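# Place the rectangular plate flat on the scale

## Task

Set the rectangular plate down lying flat on the scale's platform, with no part of it sticking out past the platform's edge.

## Robot and tools

Robot: two arms, left_arm and right_arm, each ending in a five-finger hand (left_arm has a left hand, the mirror of the right hand on right_arm). Base positions in the scene frame: left_arm (+0.046, +0.494, +0.001) m, right_arm (-0.024, -0.491, +0.001) m, both nearly unrotated. A post stands on the floor behind them. Something may occasionally nudge a loose object.

Frames. Scene frame: origin at table-top height midway between the nominal bases, +x out over the table, +z up, left_arm on the +y side (not the image side). Printed positions, orientations (quat_wxyz) and velocities use this frame and may be off by a few cm. Each hand has a hand point 0.05 m in front of the palm and 0.15 m from the wrist flange along the fingers: its +z runs along straight fingers, +y out of the palm, +x across the palm away from the thumb on the right hand but toward the thumb on the left hand. Straight fingertips extend 0.06-0.07 m past the point along +z and sit 0.06 m behind it along -y. A bracket on the little-finger side of the wrist juts out and can collide. With fingers level, the wrist can hang as much as 0.11 m (palm down) or 0.23 m (palm up) below the point and reach the table first.

A row is 28 numbers, each from -1 to 1, always all of them: left arm dx, dy, dz, rx, ry, rz; left hand little, ring, middle, index, thumb_bend, thumb_turn, force_limit, speed; then the same 14 for the right arm. Pose numbers are an offset, not a pose: measured from that arm's Hand target at the moment the action or move begins, along that Hand target's own axes; 1.0 equals 0.6 m of travel or 180 degrees, and rx, ry, rz form one rotation vector. All zeros means no new request for that arm. Finger numbers are absolute targets: -1 open/straight, +1 closed; thumb_turn -1 beside the palm, +1 in front of it. force_limit runs linearly from about 0 N (-1) to 10 N (+1), 15 N for thumb motors; speed rises to full at +0.48. A hand has no 'keep' value: to leave it alone repeat the last eight numbers you sent it (or, before any, its hand_measured plus hand_force_limit and hand_speed).

Tools.
execute_actions(actions, cameras): actions is a list of actions; each action is a list of up to 15 rows, one per 1/30 s step, the last row held to step 15. Every row in an action counts from the same start pose, and the next action counts from the new Hand target, so repeating an offset keeps moving. Images come only when actions is empty or cameras names them.
move(target, speed, blend, stop_force, zero, blocking, cameras): target is one row or up to 15 rows; every row offsets from the same starting Hand targets, straight-line paths, 10 s total cap. speed in m/s (0.002-3.6, default 0.25; turning up to twice that in rad/s), one value or one per target. blend in m rounds corners (0 = stop at each). stop_force in N (3-120) ends an arm's path when its wrist sensor feels that much push against its motion; best used slowly (about 0.005 m/s) and without rotating; tool numbers must match across the list. zero (default true) re-zeroes before the move. blocking=false returns after 0.5 s, not allowed with stop_force. Paths ignore obstacles and the other arm; a wrist passing near its own base axis is refused.
wait(seconds 0-3600), stop() to brake a running move, zoom_image(camera, region [x0,y0,x1,y1] up to 504x504 pixels) on the newest image of cam_head_left, cam_head_right, cam_high, cam_left_wrist or cam_right_wrist, show_instructions(), zero_wrist_force(arm), finished_scene(scene 1) which ends the scene for good.

Results give per arm: end_effector_position and quat, velocities (omitted when joints are still), Hand target (last commanded pose after clipping; the next offset counts from it; the hand may rest short of it, so send the gap again), joint positions and torques, Wrist force/torque in the flange axes plus a peak line, hand_measured, hand_stopped_by (moving, target, force, stalled, fault), hand_load_n (positive pushes a finger open; a dropped grip shows as near 0), hand_force_limit, hand_speed, motor temperatures. A move adds a 'move:' line: done, off_target, moving, held or fault, and limits=paced (pose clipped) or limits=held (steps withheld).

Gripping: with thumb turned in front, the hand encloses objects about 0.035-0.065 m thick; thumb tip to index pad can pinch a light item up to about 0.08 m. Close gently at speed -0.94 or lower. Commanded orientation is clipped to 32 degrees from the current one per step.

Avoid: dropping the plate even slightly, releasing it while moving, knocking anything off the table (failure), striking the table, scale or post hard, pressing the arms or hands against each other, and overloading fingers. Stiff arms fault if driven past firm contact: a torque fault at joint limits (wrist joints about 24.6 N m) or an external force around 150 N stops the arm for 10 s; motors at 85 °C lock for 30-60 s. Only finish once the plate rests flat and fully on the platform without support.

Each tool is called by a JSON object that holds its "api" and its "payload", one argument or row to a line.

Reference images:

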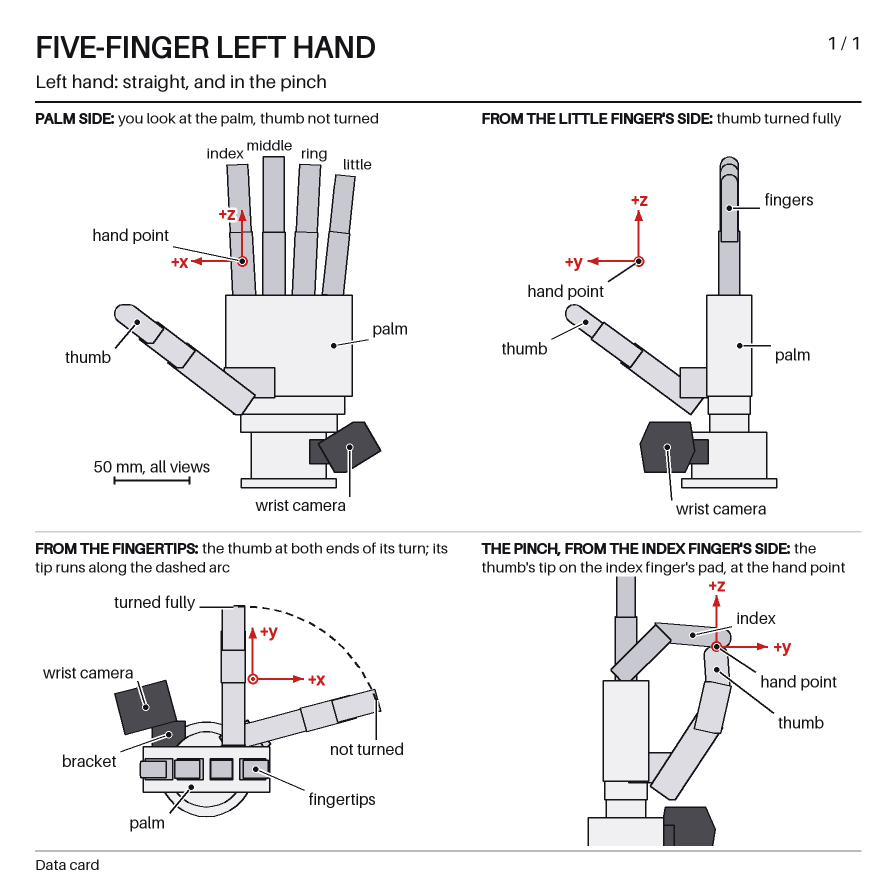

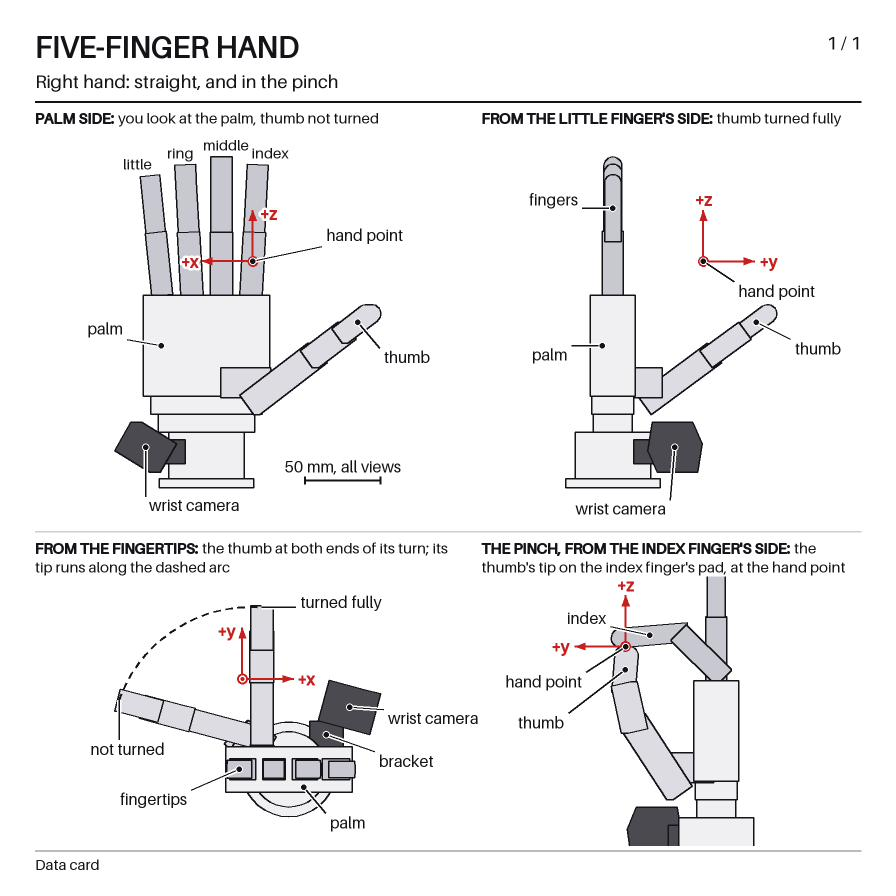

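## Session

{"api": "execute_actions", "payload": {
  "actions": []
}}

Scene clock: 0.00 s.
left_arm: end_effector_position=(+0.3535, +0.3836, +0.2466) hand_measured=(-1.000, -1.000, -1.000, -1.000, -1.000, -1.000) hand_load_n=(+0.0, +0.0, +0.0, +0.0, +0.0, +0.0) hand_stopped_by=(target, target, target, target, target, target) hand_force_limit=0.00 hand_speed=-0.80 end_effector_quat_wxyz=(-0.042, +0.986, -0.161, -0.030) | right_arm: end_effector_position=(+0.3116, +0.0554, +0.1209) hand_measured=(-1.000, -1.000, -1.000, -1.000, -1.000, -1.000) hand_load_n=(+0.0, +0.0, +0.0, +0.0, +0.0, +0.0) hand_stopped_by=(target, target, target, target, target, target) hand_force_limit=0.00 hand_speed=-0.80 end_effector_quat_wxyz=(+0.314, +0.554, +0.768, +0.074)
Joint positions: left_arm=[3.329 -1.582 -1.787 1.774 -1.672 2.115] | right_arm=[1.125 -0.634 0.979 1.189 2.227 0.797]
Joint velocities: within noise
Joint torques (N m): no reading
Motor temperatures (°C): left_arm=[38 40 37 40 37 38] | right_arm=[28 39 39 38 42 41]
Wrist force (N): no reading
Wrist torque (N m): no reading
Wrist force, peak (N): no reading
Hand target: left_arm +0.3535, +0.3836, +0.2466; -0.042, +0.986, -0.161, -0.030 | right_arm +0.3116, +0.0554, +0.1209; +0.314, +0.554, +0.768, +0.074

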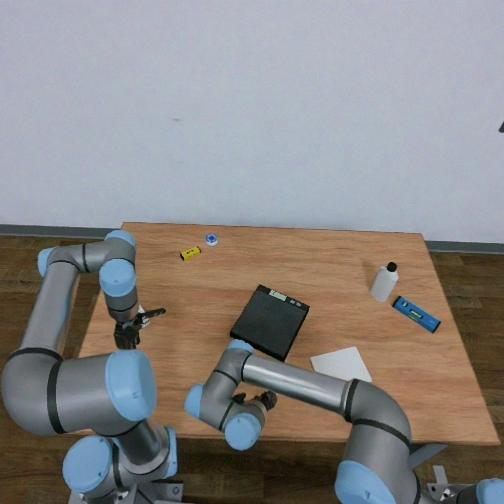

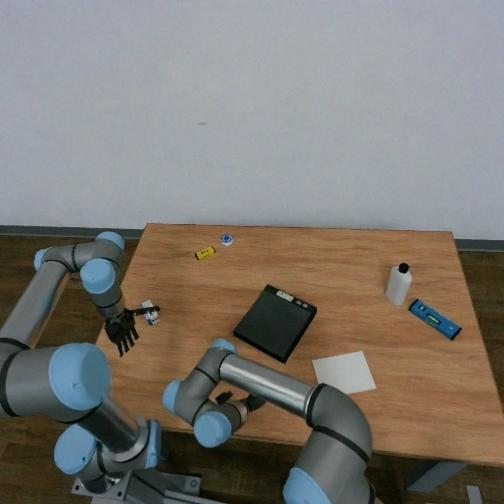

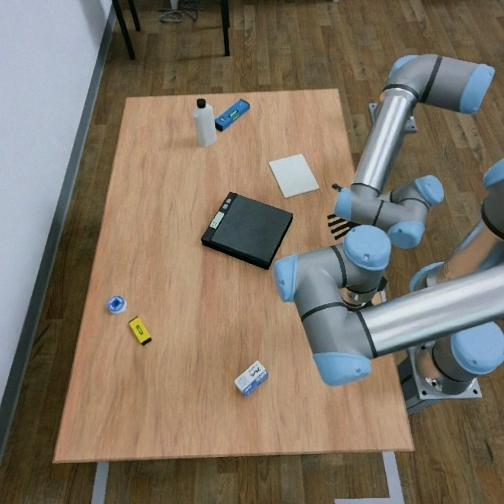

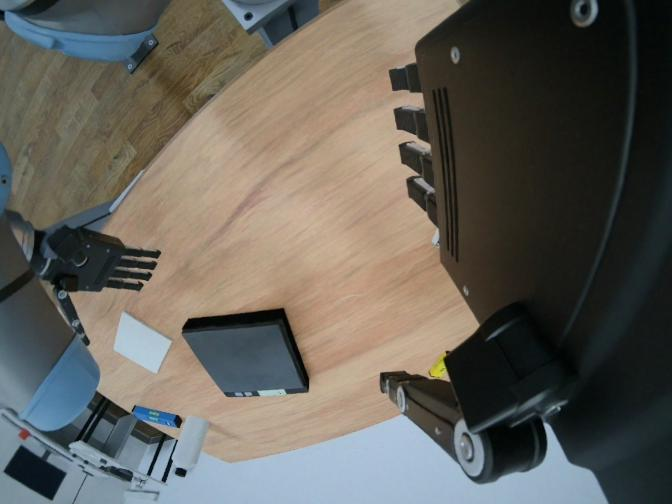

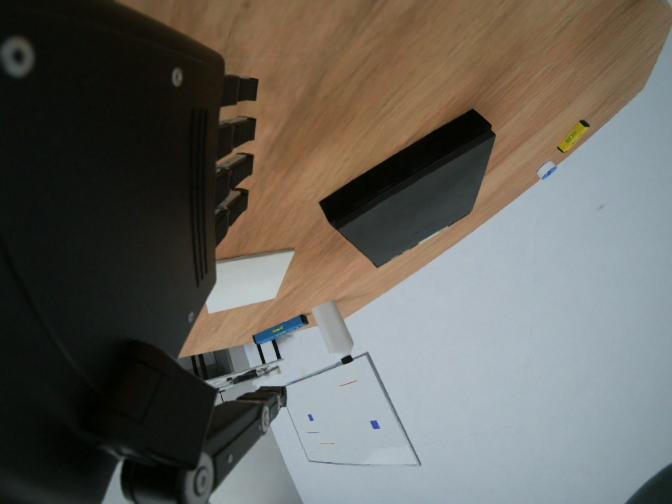

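{"api": "zoom_image", "payload": {
  "camera": "cam_head_left",
  "region": [200, 270, 400, 450]
}}

{"api": "zoom_image", "payload": {
  "camera": "cam_high",
  "region": [190, 130, 370, 290]
}}

{"api": "zoom_image", "payload": {
  "camera": "cam_right_wrist",
  "region": [180, 90, 520, 380]
}}

{"api": "zoom_image", "payload": {
  "camera": "cam_left_wrist",
  "region": [20, 180, 340, 480]
}}

Scaled by 2.520 from the camera's image (finer frame: 720x720).

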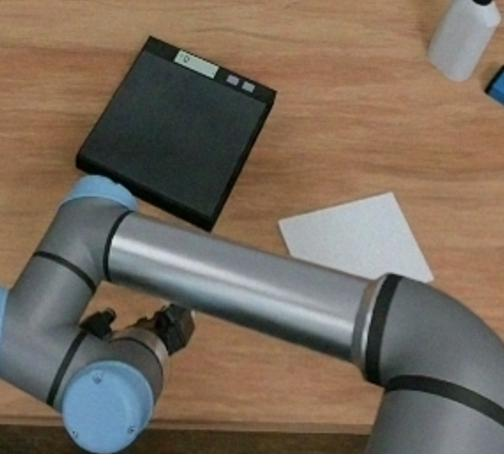

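Scaled by 2.800 from the camera's image (finer frame: 720x720).

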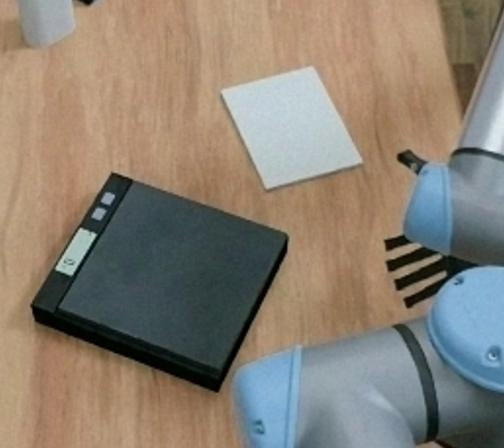

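Scaled by 1.482 from the camera's image (finer frame: 960x720).

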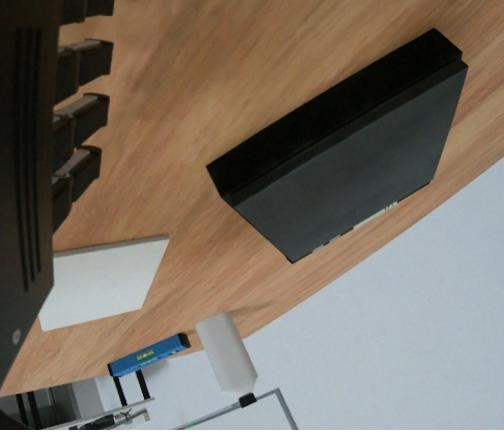

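Scaled by 1.575 from the camera's image (finer frame: 960x720).

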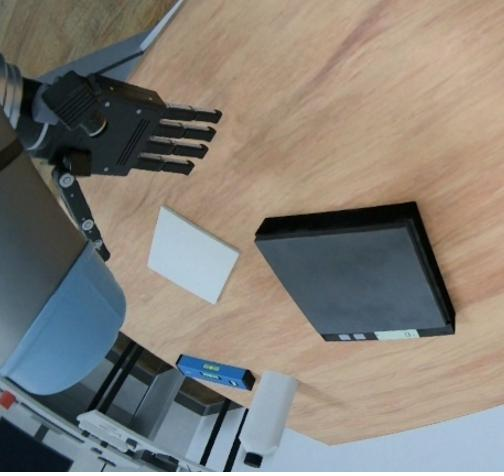

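{"api": "zoom_image", "payload": {
  "camera": "cam_high",
  "region": [330, 300, 504, 474]
}}

{"api": "zoom_image", "payload": {
  "camera": "cam_high",
  "region": [320, 40, 504, 224]
}}

Scaled by 2.897 from the camera's image (finer frame: 720x720).

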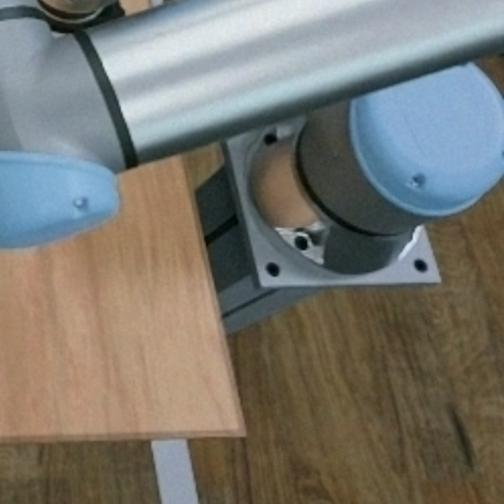

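Scaled by 2.739 from the camera's image (finer frame: 720x720).

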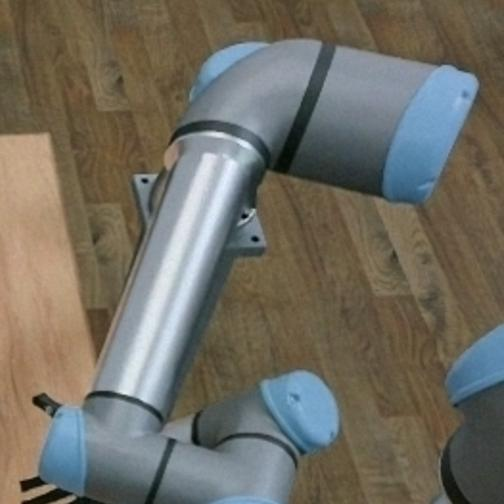

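{"api": "move", "payload": {
  "target": [
    [0,0,0,0,0,0,-1,-1,-1,-1,-1,-1,0,-0.8,-0.2118,0.1343,-0.0255,0.1786,0.1105,0.0985,-1,-1,0.5,-1,-1,-1,0,0.0],
    [0,0,0,0,0,0,-1,-1,-1,-1,-1,-1,0,-0.8,-0.6025,0.2623,0.2478,0.1786,0.1105,0.0985,-1,-1,0.5,-1,-1,-1,0,0.0]
  ],
  "blend": [0.05,0],
  "speed": 0.3,
  "cameras": ["all"]
}}

Scene clock: 226.77 s.
left_arm: end_effector_position=(+0.3535, +0.3836, +0.2466) hand_measured=(-1.000, -1.000, -1.000, -1.000, -1.000, -1.000) hand_load_n=(+0.0, +0.0, +0.0, +0.0, +0.0, +0.0) hand_stopped_by=(target, target, target, target, target, target) hand_force_limit=0.00 hand_speed=-0.80 end_effector_quat_wxyz=(-0.042, +0.986, -0.161, -0.030) | right_arm: end_effector_position=(+0.5903, -0.2443, +0.2204) hand_measured=(-1.000, -1.000, +0.500, -1.000, -1.000, -1.000) hand_load_n=(+0.0, +0.0, +0.0, +0.0, +0.0, +0.0) hand_stopped_by=(target, target, target, target, target, target) hand_force_limit=0.00 hand_speed=0.00 end_effector_quat_wxyz=(+0.000, +0.707, +0.707, +0.000)
Joint positions: left_arm=[3.329 -1.582 -1.787 1.774 -1.672 2.115] | right_arm=[0.243 -0.74 0.688 1.623 1.571 0.248]
Joint torques (N m): left_arm=[-1.49 21.64 18.6 -2.74 0.02 0.15] | right_arm=[-8.79 -63.12 -18.9 0.45 -0.36 -0.06]
Wrist force (N): left_arm=[0.3 0.3 -0.1] | right_arm=[0.9 0.3 -0.7]
Wrist torque (N m): left_arm=[0.04 -0.05 0.01] | right_arm=[0.27 0.01 0.03]
Wrist force, peak (N): left_arm=[0.3 0.6 -0.2] | right_arm=[-0.9 2.3 -0.7]
Hand target: left_arm +0.3535, +0.3836, +0.2466; -0.042, +0.986, -0.161, -0.030 | right_arm +0.5904, -0.2444, +0.2205; +0.000, +0.707, +0.707, +0.000
Off the commanded pose: left_arm 0.000 m, 0 deg | right_arm 0.000 m, 0 deg.
move: done

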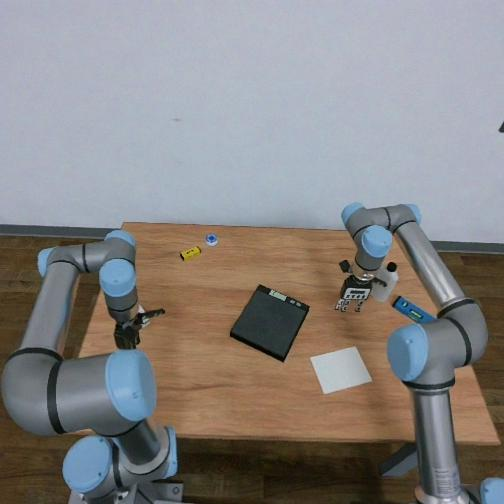

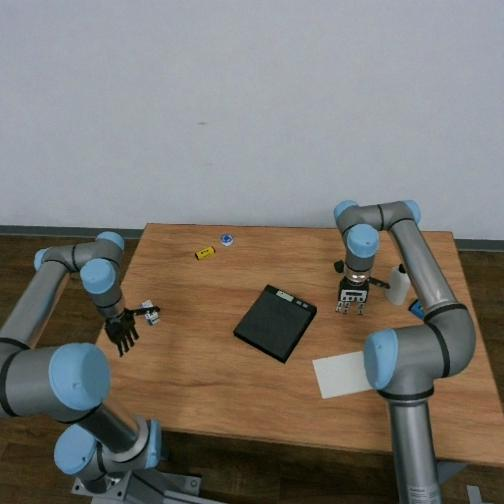

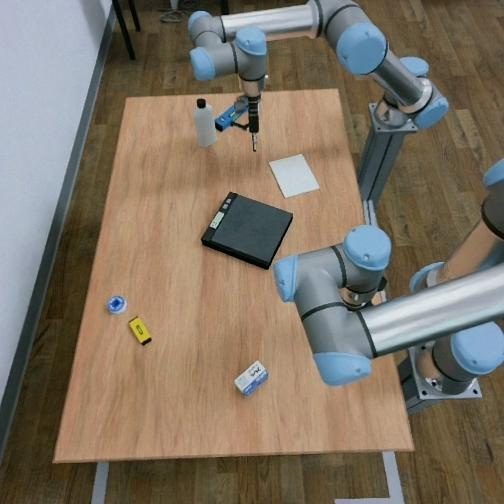

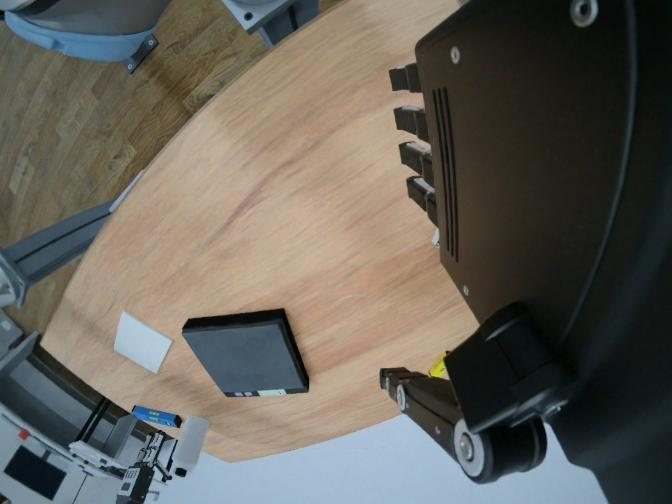

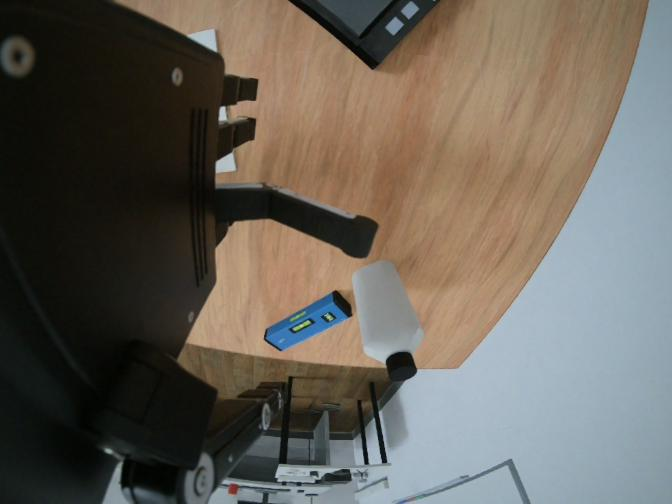

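{"api": "move", "payload": {
  "target": [0,0,0,0,0,0,-1,-1,-1,-1,-1,-1,0,-0.8,0,0,0.2175,0,0,0,-1,-1,0.5,-1,-1,-1,0,0.0],
  "speed": 0.2,
  "cameras": ["cam_head_left","cam_high","cam_left_wrist"]
}}

{"api": "zoom_image", "payload": {
  "camera": "cam_high",
  "region": [200, 100, 340, 220]
}}

{"api": "zoom_image", "payload": {
  "camera": "cam_head_left",
  "region": [290, 250, 430, 410]
}}

Scene clock: 235.03 s.
left_arm: end_effector_position=(+0.3535, +0.3836, +0.2466) hand_measured=(-1.000, -1.000, -1.000, -1.000, -1.000, -1.000) hand_load_n=(+0.0, +0.0, +0.0, +0.0, +0.0, +0.0) hand_stopped_by=(target, target, target, target, target, target) hand_force_limit=0.00 hand_speed=-0.80 end_effector_quat_wxyz=(-0.042, +0.986, -0.161, -0.030) | right_arm: end_effector_position=(+0.5904, -0.2444, +0.0900) hand_measured=(-1.000, -1.000, +0.500, -1.000, -1.000, -1.000) hand_load_n=(+0.0, +0.0, +0.0, +0.0, -0.5, +0.0) hand_stopped_by=(target, target, target, target, target, target) hand_force_limit=0.00 hand_speed=0.00 end_effector_quat_wxyz=(+0.000, +0.707, +0.707, +0.000)
Joint positions: left_arm=[3.329 -1.582 -1.787 1.774 -1.672 2.115] | right_arm=[0.243 -0.699 0.948 1.322 1.571 0.248]
Joint torques (N m): left_arm=[-1.53 20.8 19 -2.66 -0.09 0.01] | right_arm=[-5.25 -63.36 -13.24 0.76 -1.61 -3.19]
Wrist force (N): left_arm=[0.4 0.2 -0.1] | right_arm=[0.8 0.2 -0.7]
Wrist torque (N m): left_arm=[0.04 -0.06 0.02] | right_arm=[0.25 0.04 0.03]
Wrist force, peak (N): left_arm=[0.5 0.2 -0.3] | right_arm=[1.0 0.3 -2.2]
Hand target: left_arm +0.3535, +0.3836, +0.2466; -0.042, +0.986, -0.161, -0.030 | right_arm +0.5904, -0.2444, +0.0900; +0.000, +0.707, +0.707, +0.000
Off the commanded pose: left_arm 0.000 m, 0 deg | right_arm 0.000 m, 0 deg.
move: done

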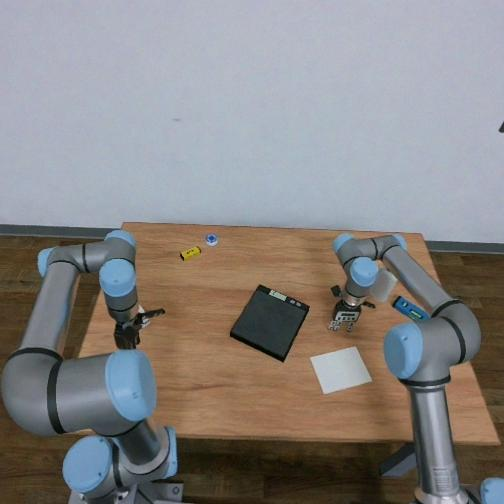

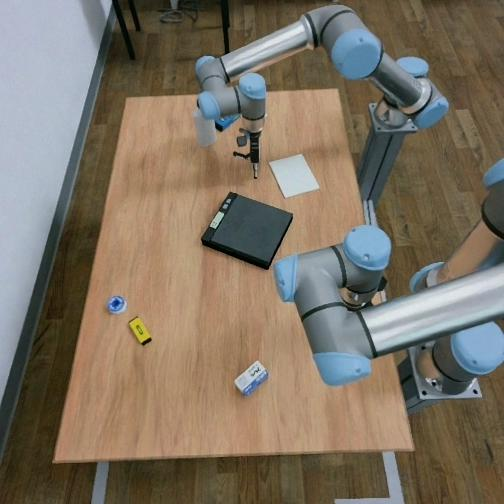

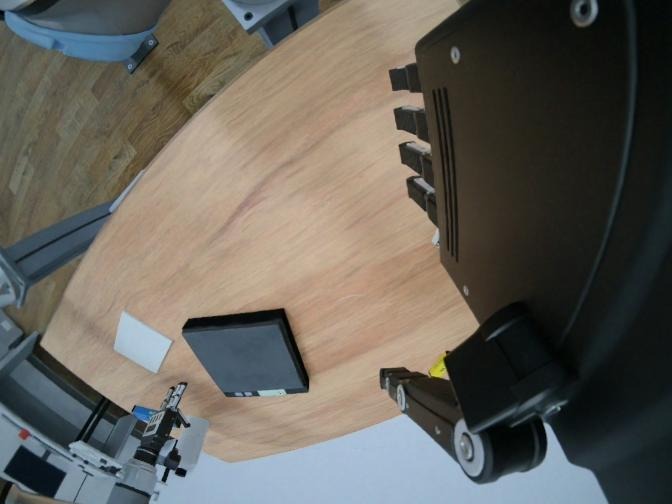

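Scaled by 3.600 from the camera's image (finer frame: 720x720).

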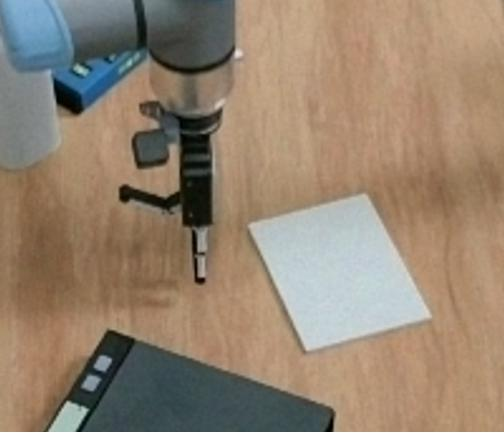

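Scaled by 3.150 from the camera's image (finer frame: 720x720).

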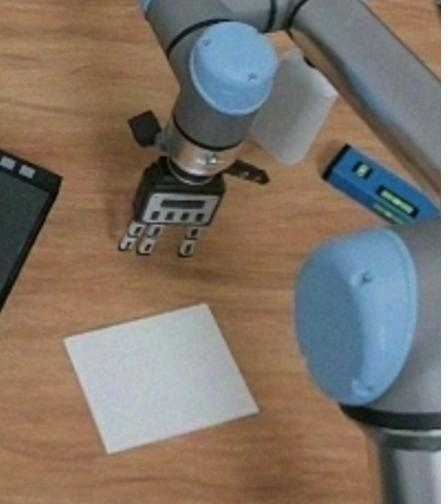

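{"api": "move", "payload": {
  "target": [0,0,0,0,0,0,-1,-1,-1,-1,-1,-1,0,-0.8,0,0,0.0667,0,0,0,-1,-1,0.5,-1,-1,-1,0,0.0],
  "speed": 0.01,
  "stop_force": 3
}}

Scene clock: 244.23 s.
left_arm: end_effector_position=(+0.3535, +0.3836, +0.2466) hand_measured=(-1.000, -1.000, -1.000, -1.000, -1.000, -1.000) hand_load_n=(+0.0, +0.0, +0.0, +0.0, +0.0, +0.0) hand_stopped_by=(target, target, target, target, target, target) hand_force_limit=0.00 hand_speed=-0.80 end_effector_quat_wxyz=(-0.042, +0.986, -0.161, -0.030) | right_arm: end_effector_position=(+0.5904, -0.2444, +0.0671) hand_measured=(-1.000, -1.000, +0.500, -1.000, -1.000, -1.000) hand_load_n=(+0.0, +0.0, +0.0, +0.0, +0.0, +0.0) hand_stopped_by=(target, target, target, target, target, target) hand_force_limit=0.00 hand_speed=0.00 end_effector_quat_wxyz=(+0.000, +0.707, +0.707, +0.000)
Joint positions: left_arm=[3.329 -1.582 -1.787 1.774 -1.672 2.115] | right_arm=[0.242 -0.682 0.976 1.276 1.571 0.248]
Joint torques (N m): left_arm=[-1.38 20.54 18.35 -2.77 -0.18 0.12] | right_arm=[-8.8 -63.75 -23.66 3.01 -1.66 -2.91]
Wrist force (N): left_arm=[0.4 0.3 -0.3] | right_arm=[0.6 0.3 -4.2]
Wrist torque (N m): left_arm=[0.06 -0.07 0.02] | right_arm=[0.47 0.14 0.02]
Wrist force, peak (N): left_arm=[0.1 0.6 -0.2] | right_arm=[0.7 -0.2 -11.8]
Hand target: left_arm +0.3535, +0.3836, +0.2466; -0.042, +0.986, -0.161, -0.030 | right_arm +0.5904, -0.2444, +0.0671; +0.000, +0.707, +0.707, +0.000 (not the last commanded pose)
Off the commanded pose: left_arm 0.000 m, 0 deg | right_arm 0.017 m, 0 deg.
move: contact (right_arm)

{"api": "move", "payload": {
  "target": [
    [0,0,0,0,0,0,-1,-1,-1,-1,-1,-1,0,-0.8,0,0,-0.005,0,0,0,-1,-1,0.5,-1,-1,-1,0,0.0],
    [0,0,0,0,0,0,-1,-1,-1,-1,-1,-1,0,-0.8,0,-0.1,-0.005,0,0,0,-1,-1,0.5,-1,-1,-1,0,0.0]
  ],
  "speed": 0.06,
  "stop_force": 12,
  "cameras": ["cam_head_left","cam_high","cam_left_wrist"]
}}

{"api": "zoom_image", "payload": {
  "camera": "cam_high",
  "region": [200, 100, 340, 220]
}}

{"api": "zoom_image", "payload": {
  "camera": "cam_head_left",
  "region": [290, 250, 430, 410]
}}

Scene clock: 258.50 s.
left_arm: end_effector_position=(+0.3535, +0.3836, +0.2466) hand_measured=(-1.000, -1.000, -1.000, -1.000, -1.000, -1.000) hand_load_n=(+0.0, +0.0, +0.0, +0.0, +0.0, +0.0) hand_stopped_by=(target, target, target, target, target, target) hand_force_limit=0.00 hand_speed=-0.80 end_effector_quat_wxyz=(-0.042, +0.986, -0.161, -0.030) | right_arm: end_effector_position=(+0.5304, -0.2444, +0.0701) hand_measured=(-1.000, -1.000, +0.500, -1.000, -1.000, -1.000) hand_load_n=(+0.0, +0.0, +0.0, +0.0, +0.0, +0.0) hand_stopped_by=(target, target, target, target, target, target) hand_force_limit=0.00 hand_speed=0.00 end_effector_quat_wxyz=(+0.000, +0.707, +0.707, +0.000)
Joint positions: left_arm=[3.329 -1.582 -1.787 1.774 -1.672 2.115] | right_arm=[0.269 -0.82 1.222 1.168 1.571 0.274]
Joint torques (N m): left_arm=[-2.48 20.41 18.25 -3.01 -0.05 0.09] | right_arm=[-9.47 -34 -9.98 3.65 -1.33 -3.33]
Wrist force (N): left_arm=[0.3 0.1 -0.2] | right_arm=[0.9 -0.2 -0.7]
Wrist torque (N m): left_arm=[0.02 -0.04 0.01] | right_arm=[0.17 0.00 0.02]
Wrist force, peak (N): left_arm=[0.3 0.5 -0.1] | right_arm=[1.0 0.0 -4.5]
Hand target: left_arm +0.3535, +0.3836, +0.2466; -0.042, +0.986, -0.161, -0.030 | right_arm +0.5304, -0.2444, +0.0701; +0.000, +0.707, +0.707, +0.000
Off the commanded pose: left_arm 0.000 m, 0 deg | right_arm 0.000 m, 0 deg.
move: done

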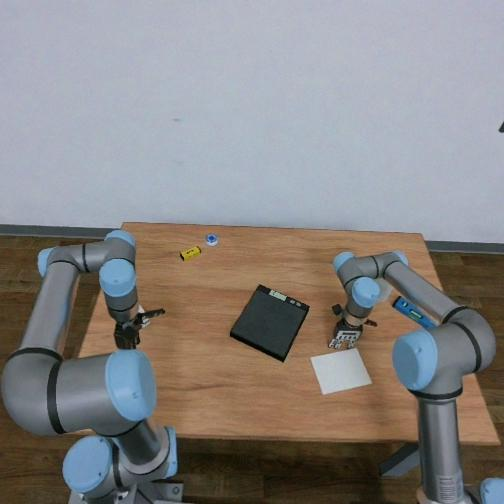

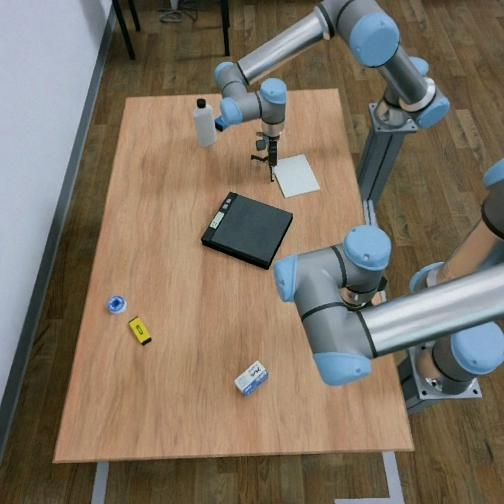

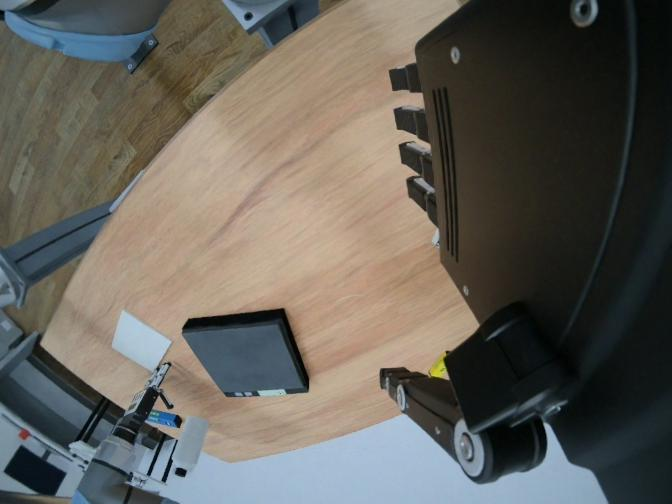

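Scaled by 3.600 from the camera's image (finer frame: 720x720).

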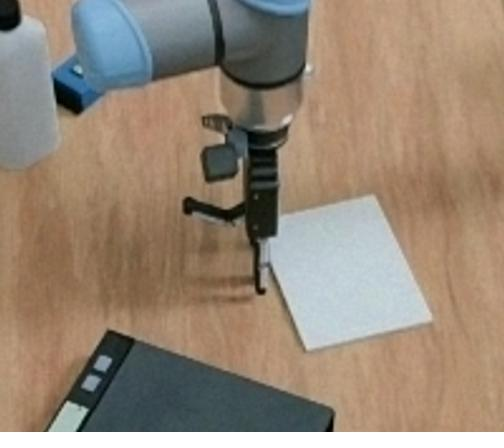

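Scaled by 3.150 from the camera's image (finer frame: 720x720).

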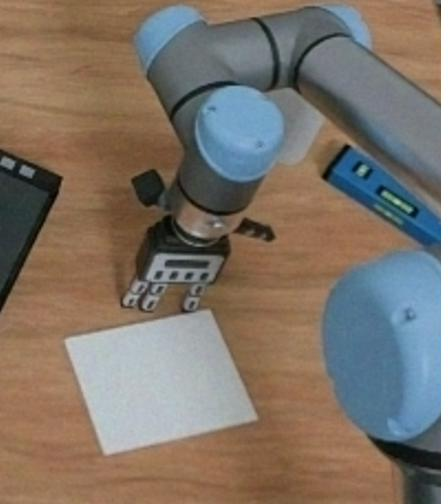

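{"api": "move", "payload": {
  "target": [
    [0,0,0,0,0,0,-1,-1,-1,-1,-1,-1,0,-0.8,0,-0.08,0,0,0,0,-1,-1,0.5,-1,-1,-1,0,0.0],
    [0,0,0,0,0,0,-1,-1,-1,-1,-1,-1,0,-0.8,0.067,-0.1833,0,0,0,0,-1,-1,0.5,-1,-1,-1,0,0.0]
  ],
  "speed": 0.06,
  "stop_force": 12,
  "cameras": ["cam_head_left","cam_high","cam_left_wrist"]
}}

{"api": "zoom_image", "payload": {
  "camera": "cam_high",
  "region": [240, 100, 400, 240]
}}

{"api": "zoom_image", "payload": {
  "camera": "cam_head_left",
  "region": [270, 290, 430, 450]
}}

Scene clock: 269.90 s.
left_arm: end_effector_position=(+0.3535, +0.3836, +0.2466) hand_measured=(-1.000, -1.000, -1.000, -1.000, -1.000, -1.000) hand_load_n=(+0.0, +0.0, +0.0, +0.0, +0.0, +0.0) hand_stopped_by=(target, target, target, target, target, target) hand_force_limit=0.00 hand_speed=-0.80 end_effector_quat_wxyz=(-0.042, +0.986, -0.161, -0.030) | right_arm: end_effector_position=(+0.4204, -0.2042, +0.0701) hand_measured=(-1.000, -1.000, +0.500, -1.000, -1.000, -1.000) hand_load_n=(+0.0, +0.0, +0.0, +0.0, +0.0, -0.5) hand_stopped_by=(target, target, target, target, target, target) hand_force_limit=0.00 hand_speed=0.00 end_effector_quat_wxyz=(+0.000, +0.707, +0.707, +0.000)
Joint positions: left_arm=[3.329 -1.582 -1.787 1.774 -1.672 2.115] | right_arm=[0.415 -0.972 1.489 1.053 1.571 0.42]
Joint torques (N m): left_arm=[-1.26 20.67 17.58 -3.09 -0.25 0.08] | right_arm=[-9.52 -27.96 -22.25 3.63 1.15 -3.08]
Wrist force (N): left_arm=[0.3 0.2 -0.2] | right_arm=[0.7 0.5 -0.5]
Wrist torque (N m): left_arm=[0.05 -0.05 0.01] | right_arm=[0.28 0.04 0.10]
Wrist force, peak (N): left_arm=[0.1 0.5 -0.2] | right_arm=[0.8 1.3 -0.9]
Hand target: left_arm +0.3535, +0.3836, +0.2466; -0.042, +0.986, -0.161, -0.030 | right_arm +0.4204, -0.2042, +0.0701; +0.000, +0.707, +0.707, +0.000
Off the commanded pose: left_arm 0.000 m, 0 deg | right_arm 0.000 m, 0 deg.
move: done

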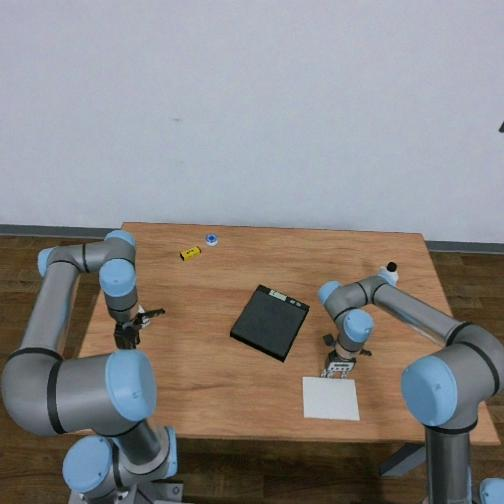

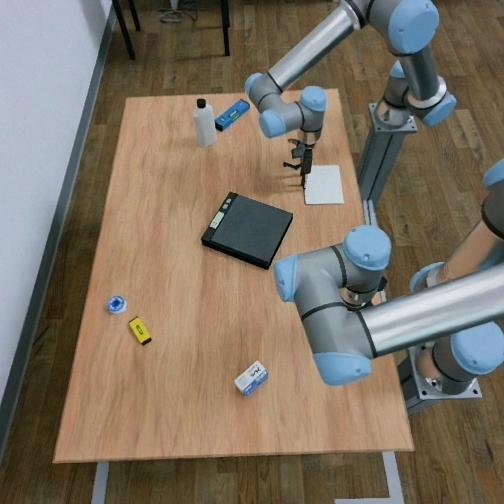

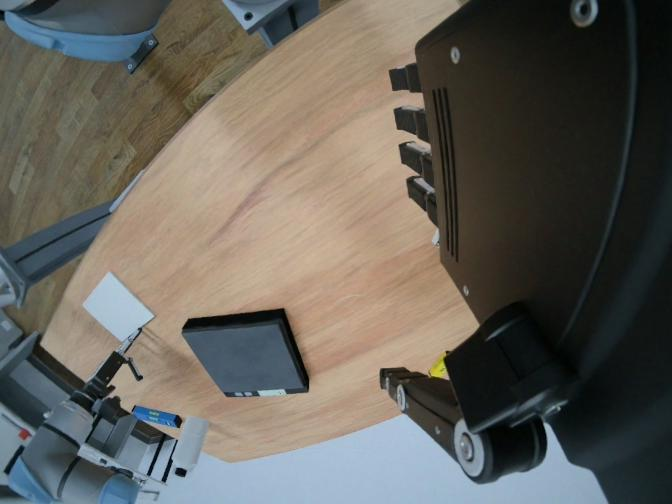

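Scaled by 3.150 from the camera's image (finer frame: 720x720).

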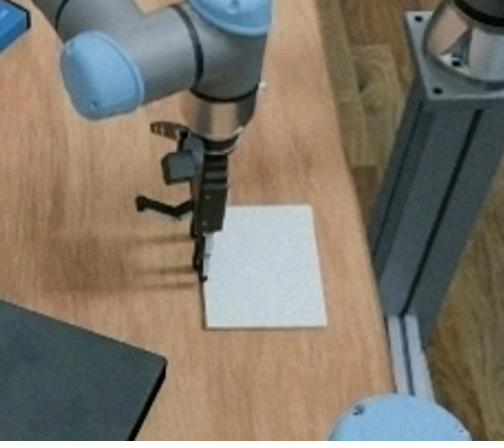

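Scaled by 3.150 from the camera's image (finer frame: 720x720).

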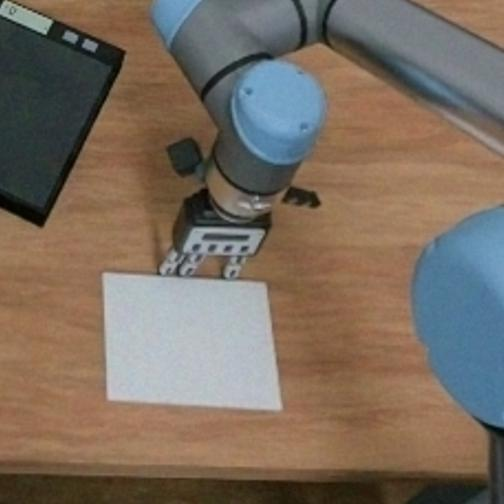

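{"api": "move", "payload": {
  "target": [0,0,0,0,0,0,-1,-1,-1,-1,-1,-1,0,-0.8,0.075,-0.1423,0,0,0,0,-1,-1,0.5,-1,-1,-1,0,0.0],
  "speed": 0.06,
  "stop_force": 12,
  "cameras": ["cam_head_left","cam_head_right","cam_high","cam_left_wrist","cam_right_wrist"]
}}

{"api": "zoom_image", "payload": {
  "camera": "cam_high",
  "region": [260, 110, 400, 250]
}}

{"api": "zoom_image", "payload": {
  "camera": "cam_head_left",
  "region": [260, 320, 400, 460]
}}

Scene clock: 313.63 s.
left_arm: end_effector_position=(+0.3535, +0.3836, +0.2466) hand_measured=(-1.000, -1.000, -1.000, -1.000, -1.000, -1.000) hand_load_n=(+0.0, +0.0, +0.0, +0.0, +0.5, +0.0) hand_stopped_by=(target, target, target, target, target, target) hand_force_limit=0.00 hand_speed=-0.80 end_effector_quat_wxyz=(-0.042, +0.986, -0.161, -0.030) | right_arm: end_effector_position=(+0.3351, -0.1591, +0.0701) hand_measured=(-1.000, -1.000, +0.500, -1.000, -1.000, -1.000) hand_load_n=(+0.0, +0.0, +0.0, +0.0, +0.0, +0.0) hand_stopped_by=(target, target, target, target, target, target) hand_force_limit=0.00 hand_speed=0.00 end_effector_quat_wxyz=(+0.000, +0.707, +0.707, +0.000)
Joint positions: left_arm=[3.329 -1.582 -1.787 1.774 -1.672 2.115] | right_arm=[0.589 -1.032 1.59 1.012 1.571 0.594]
Joint torques (N m): left_arm=[-1.59 20.57 18.32 -3.32 -0.27 0.06] | right_arm=[-10.07 -25.72 -21.06 3.58 1.27 -3.25]
Wrist force (N): left_arm=[0.1 0.3 -0.2] | right_arm=[1.0 -0.2 -0.4]
Wrist torque (N m): left_arm=[0.05 -0.02 0.00] | right_arm=[0.14 0.00 0.11]
Wrist force, peak (N): left_arm=[0.1 0.5 -0.4] | right_arm=[0.1 1.4 -0.4]
Hand target: left_arm +0.3535, +0.3836, +0.2466; -0.042, +0.986, -0.161, -0.030 | right_arm +0.3351, -0.1591, +0.0701; +0.000, +0.707, +0.707, +0.000
Off the commanded pose: left_arm 0.000 m, 0 deg | right_arm 0.000 m, 0 deg.
move: done

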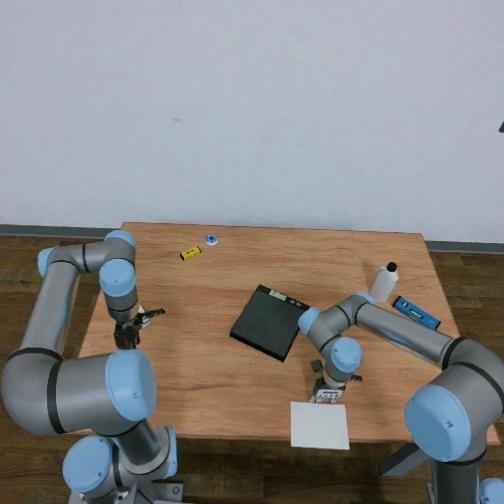

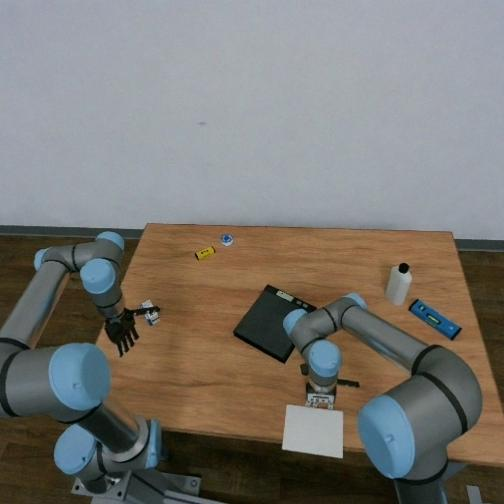

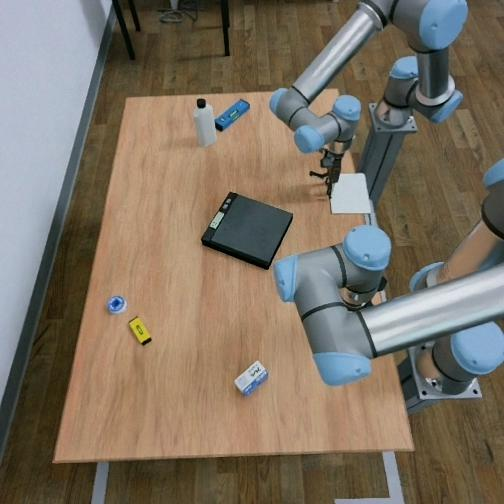

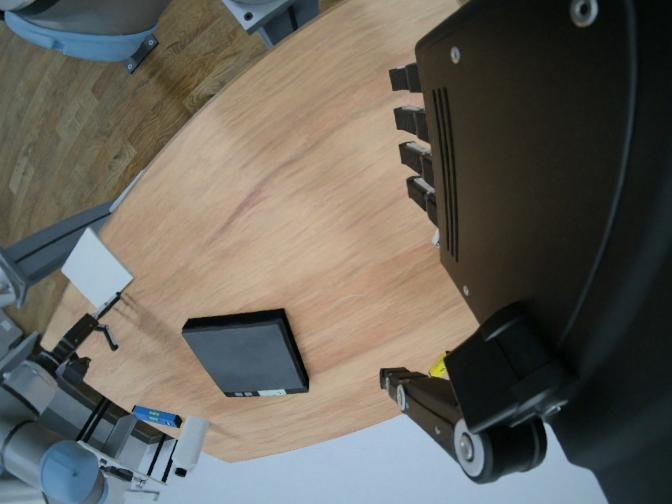

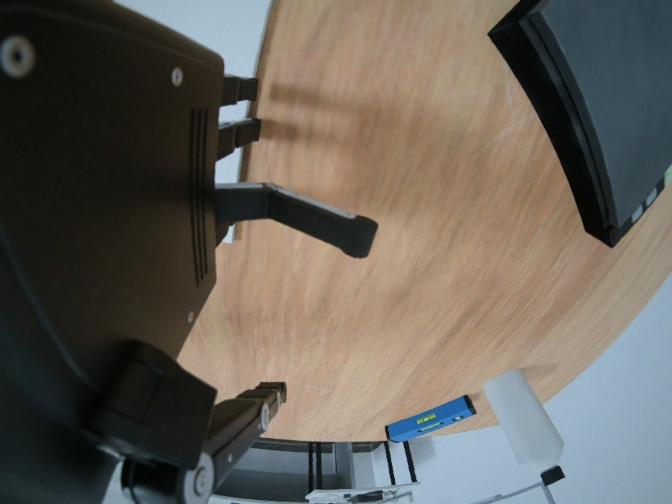

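Scaled by 3.600 from the camera's image (finer frame: 720x720).

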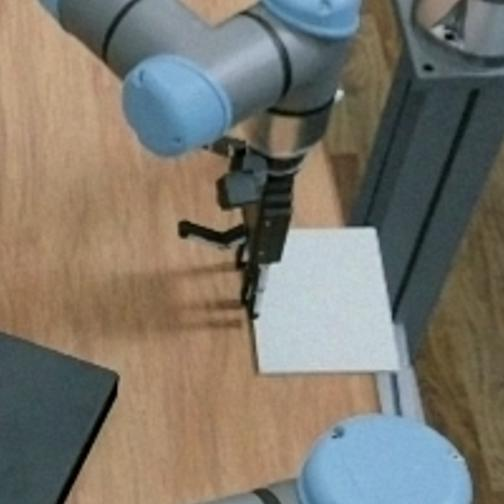

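Scaled by 3.600 from the camera's image (finer frame: 720x720).

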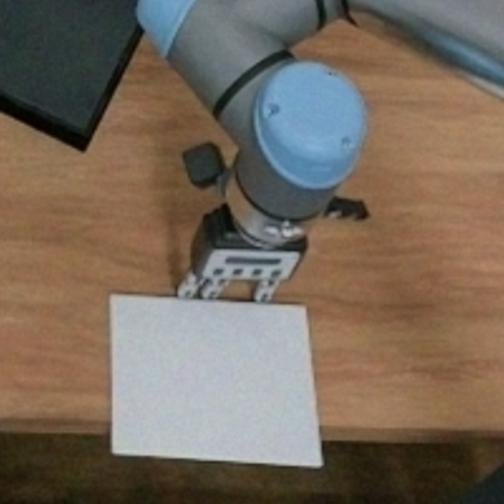

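{"api": "move", "payload": {
  "target": [0.0027,0.4247,0.1307,-0.0378,-0.0063,-0.6026,-1,-1,0.5,-1,-1,-1,0,0.0,0,0,0,0,0,0,-1,-1,0.5,-1,-1,-1,0,0.0],
  "speed": 0.25,
  "cameras": ["cam_head_left","cam_high","cam_left_wrist"]
}}

Scene clock: 359.37 s.
left_arm: end_effector_position=(+0.2700, +0.1496, +0.1497) hand_measured=(-1.000, -1.000, +0.500, -1.000, -1.000, -1.000) hand_load_n=(+0.0, +0.0, +0.5, +0.0, +0.0, +0.0) hand_stopped_by=(target, target, target, target, target, target) hand_force_limit=0.00 hand_speed=0.00 end_effector_quat_wxyz=(+0.000, +0.707, +0.707, +0.000) | right_arm: end_effector_position=(+0.3351, -0.1591, +0.0701) hand_measured=(-1.000, -1.000, +0.500, -1.000, -1.000, -1.000) hand_load_n=(+0.0, +0.0, +0.0, +0.0, +0.0, +0.0) hand_stopped_by=(target, target, target, target, target, target) hand_force_limit=0.00 hand_speed=0.00 end_effector_quat_wxyz=(+0.000, +0.707, +0.707, +0.000)
Joint positions: left_arm=[2.281 -1.887 -1.695 2.011 -1.571 -0.827] | right_arm=[0.589 -1.032 1.59 1.012 1.571 0.594]
Joint torques (N m): left_arm=[11.16 36.45 12.97 -3.83 1.23 -1.8] | right_arm=[-9.86 -25.14 -22.04 3.49 1.19 -2.9]
Wrist force (N): left_arm=[-0.3 0.2 -0.5] | right_arm=[1.1 -0.4 -0.5]
Wrist torque (N m): left_arm=[0.06 0.01 -0.03] | right_arm=[0.13 -0.02 0.12]
Wrist force, peak (N): left_arm=[-1.0 0.0 -0.1] | right_arm=[1.4 0.0 -0.7]
Hand target: left_arm +0.2700, +0.1496, +0.1497; +0.000, +0.707, +0.707, +0.000 | right_arm +0.3351, -0.1591, +0.0701; +0.000, +0.707, +0.707, +0.000
Off the commanded pose: left_arm 0.000 m, 0 deg | right_arm 0.000 m, 0 deg.
move: done

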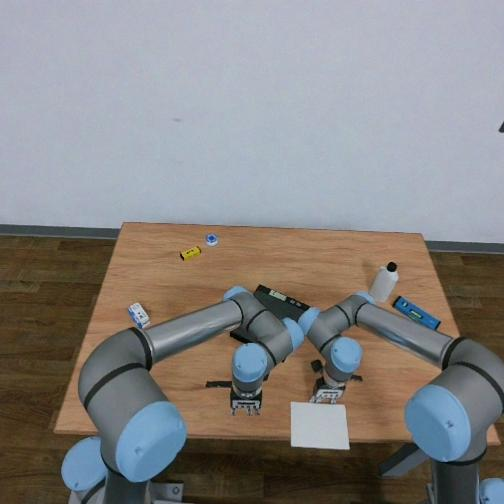

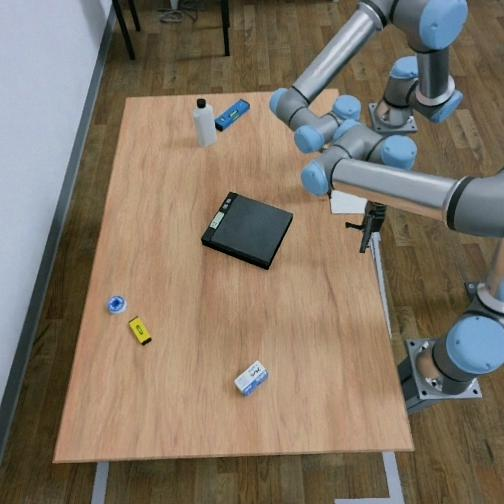

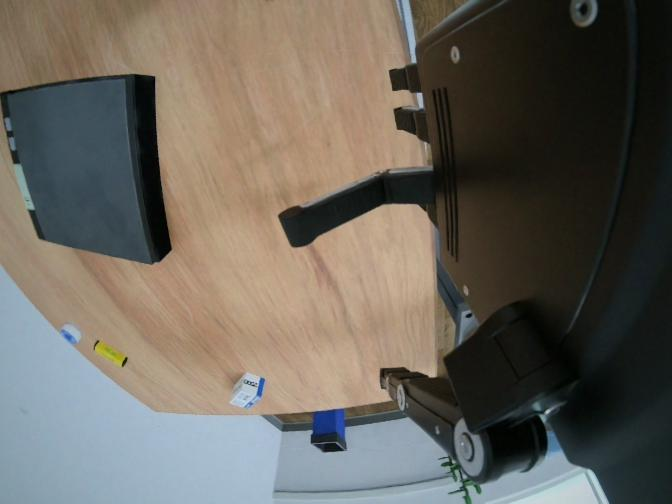

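{"api": "move", "payload": {
  "target": [
    [0,0,0.09,0,0,0,-1,-1,0.5,-1,-1,-1,0,0.0,0,0,0,0,0,0,-1,-1,0.5,-1,-1,-1,0,0.0],
    [0,0,0.17,0,0,0,-1,-1,0.5,-1,-1,-1,0,0.0,0,0,0,0,0,0,-1,-1,0.5,-1,-1,-1,0,0.0]
  ],
  "speed": [0.08, 0.008],
  "stop_force": 3
}}

Scene clock: 370.20 s.
left_arm: end_effector_position=(+0.2700, +0.1497, +0.0659) hand_measured=(-1.000, -1.000, +0.500, -1.000, -1.000, -1.000) hand_load_n=(+0.0, +0.0, +0.0, +0.0, +0.0, +0.0) hand_stopped_by=(target, target, target, target, target, target) hand_force_limit=0.00 hand_speed=0.00 end_effector_quat_wxyz=(+0.000, +0.707, +0.707, +0.000) | right_arm: end_effector_position=(+0.3351, -0.1591, +0.0701) hand_measured=(-1.000, -1.000, +0.500, -1.000, -1.000, -1.000) hand_load_n=(+0.0, +0.0, +0.0, +0.0, +0.0, +0.0) hand_stopped_by=(target, target, target, target, target, target) hand_force_limit=0.00 hand_speed=0.00 end_effector_quat_wxyz=(+0.000, +0.707, +0.707, +0.000)
Joint positions: left_arm=[2.281 -1.99 -1.795 2.213 -1.571 -0.827] | right_arm=[0.589 -1.032 1.59 1.012 1.571 0.594]
Joint torques (N m): left_arm=[11.34 41.41 21.33 -3.64 -1.37 1.65] | right_arm=[-9.67 -24.54 -21.85 3.33 1.06 -2.31]
Wrist force (N): left_arm=[-0.2 0.1 -3.1] | right_arm=[0.9 0.1 -0.6]
Wrist torque (N m): left_arm=[0.25 -0.13 -0.03] | right_arm=[0.21 0.02 0.11]
Wrist force, peak (N): left_arm=[-0.9 0.2 -11.6] | right_arm=[1.4 -0.2 -1.0]
Hand target: left_arm +0.2700, +0.1497, +0.0659; +0.000, +0.707, +0.707, +0.000 (not the last commanded pose) | right_arm +0.3351, -0.1591, +0.0701; +0.000, +0.707, +0.707, +0.000
Off the commanded pose: left_arm 0.018 m, 0 deg | right_arm 0.000 m, 0 deg.
move: contact (left_arm); path passed 1 of 2 targets


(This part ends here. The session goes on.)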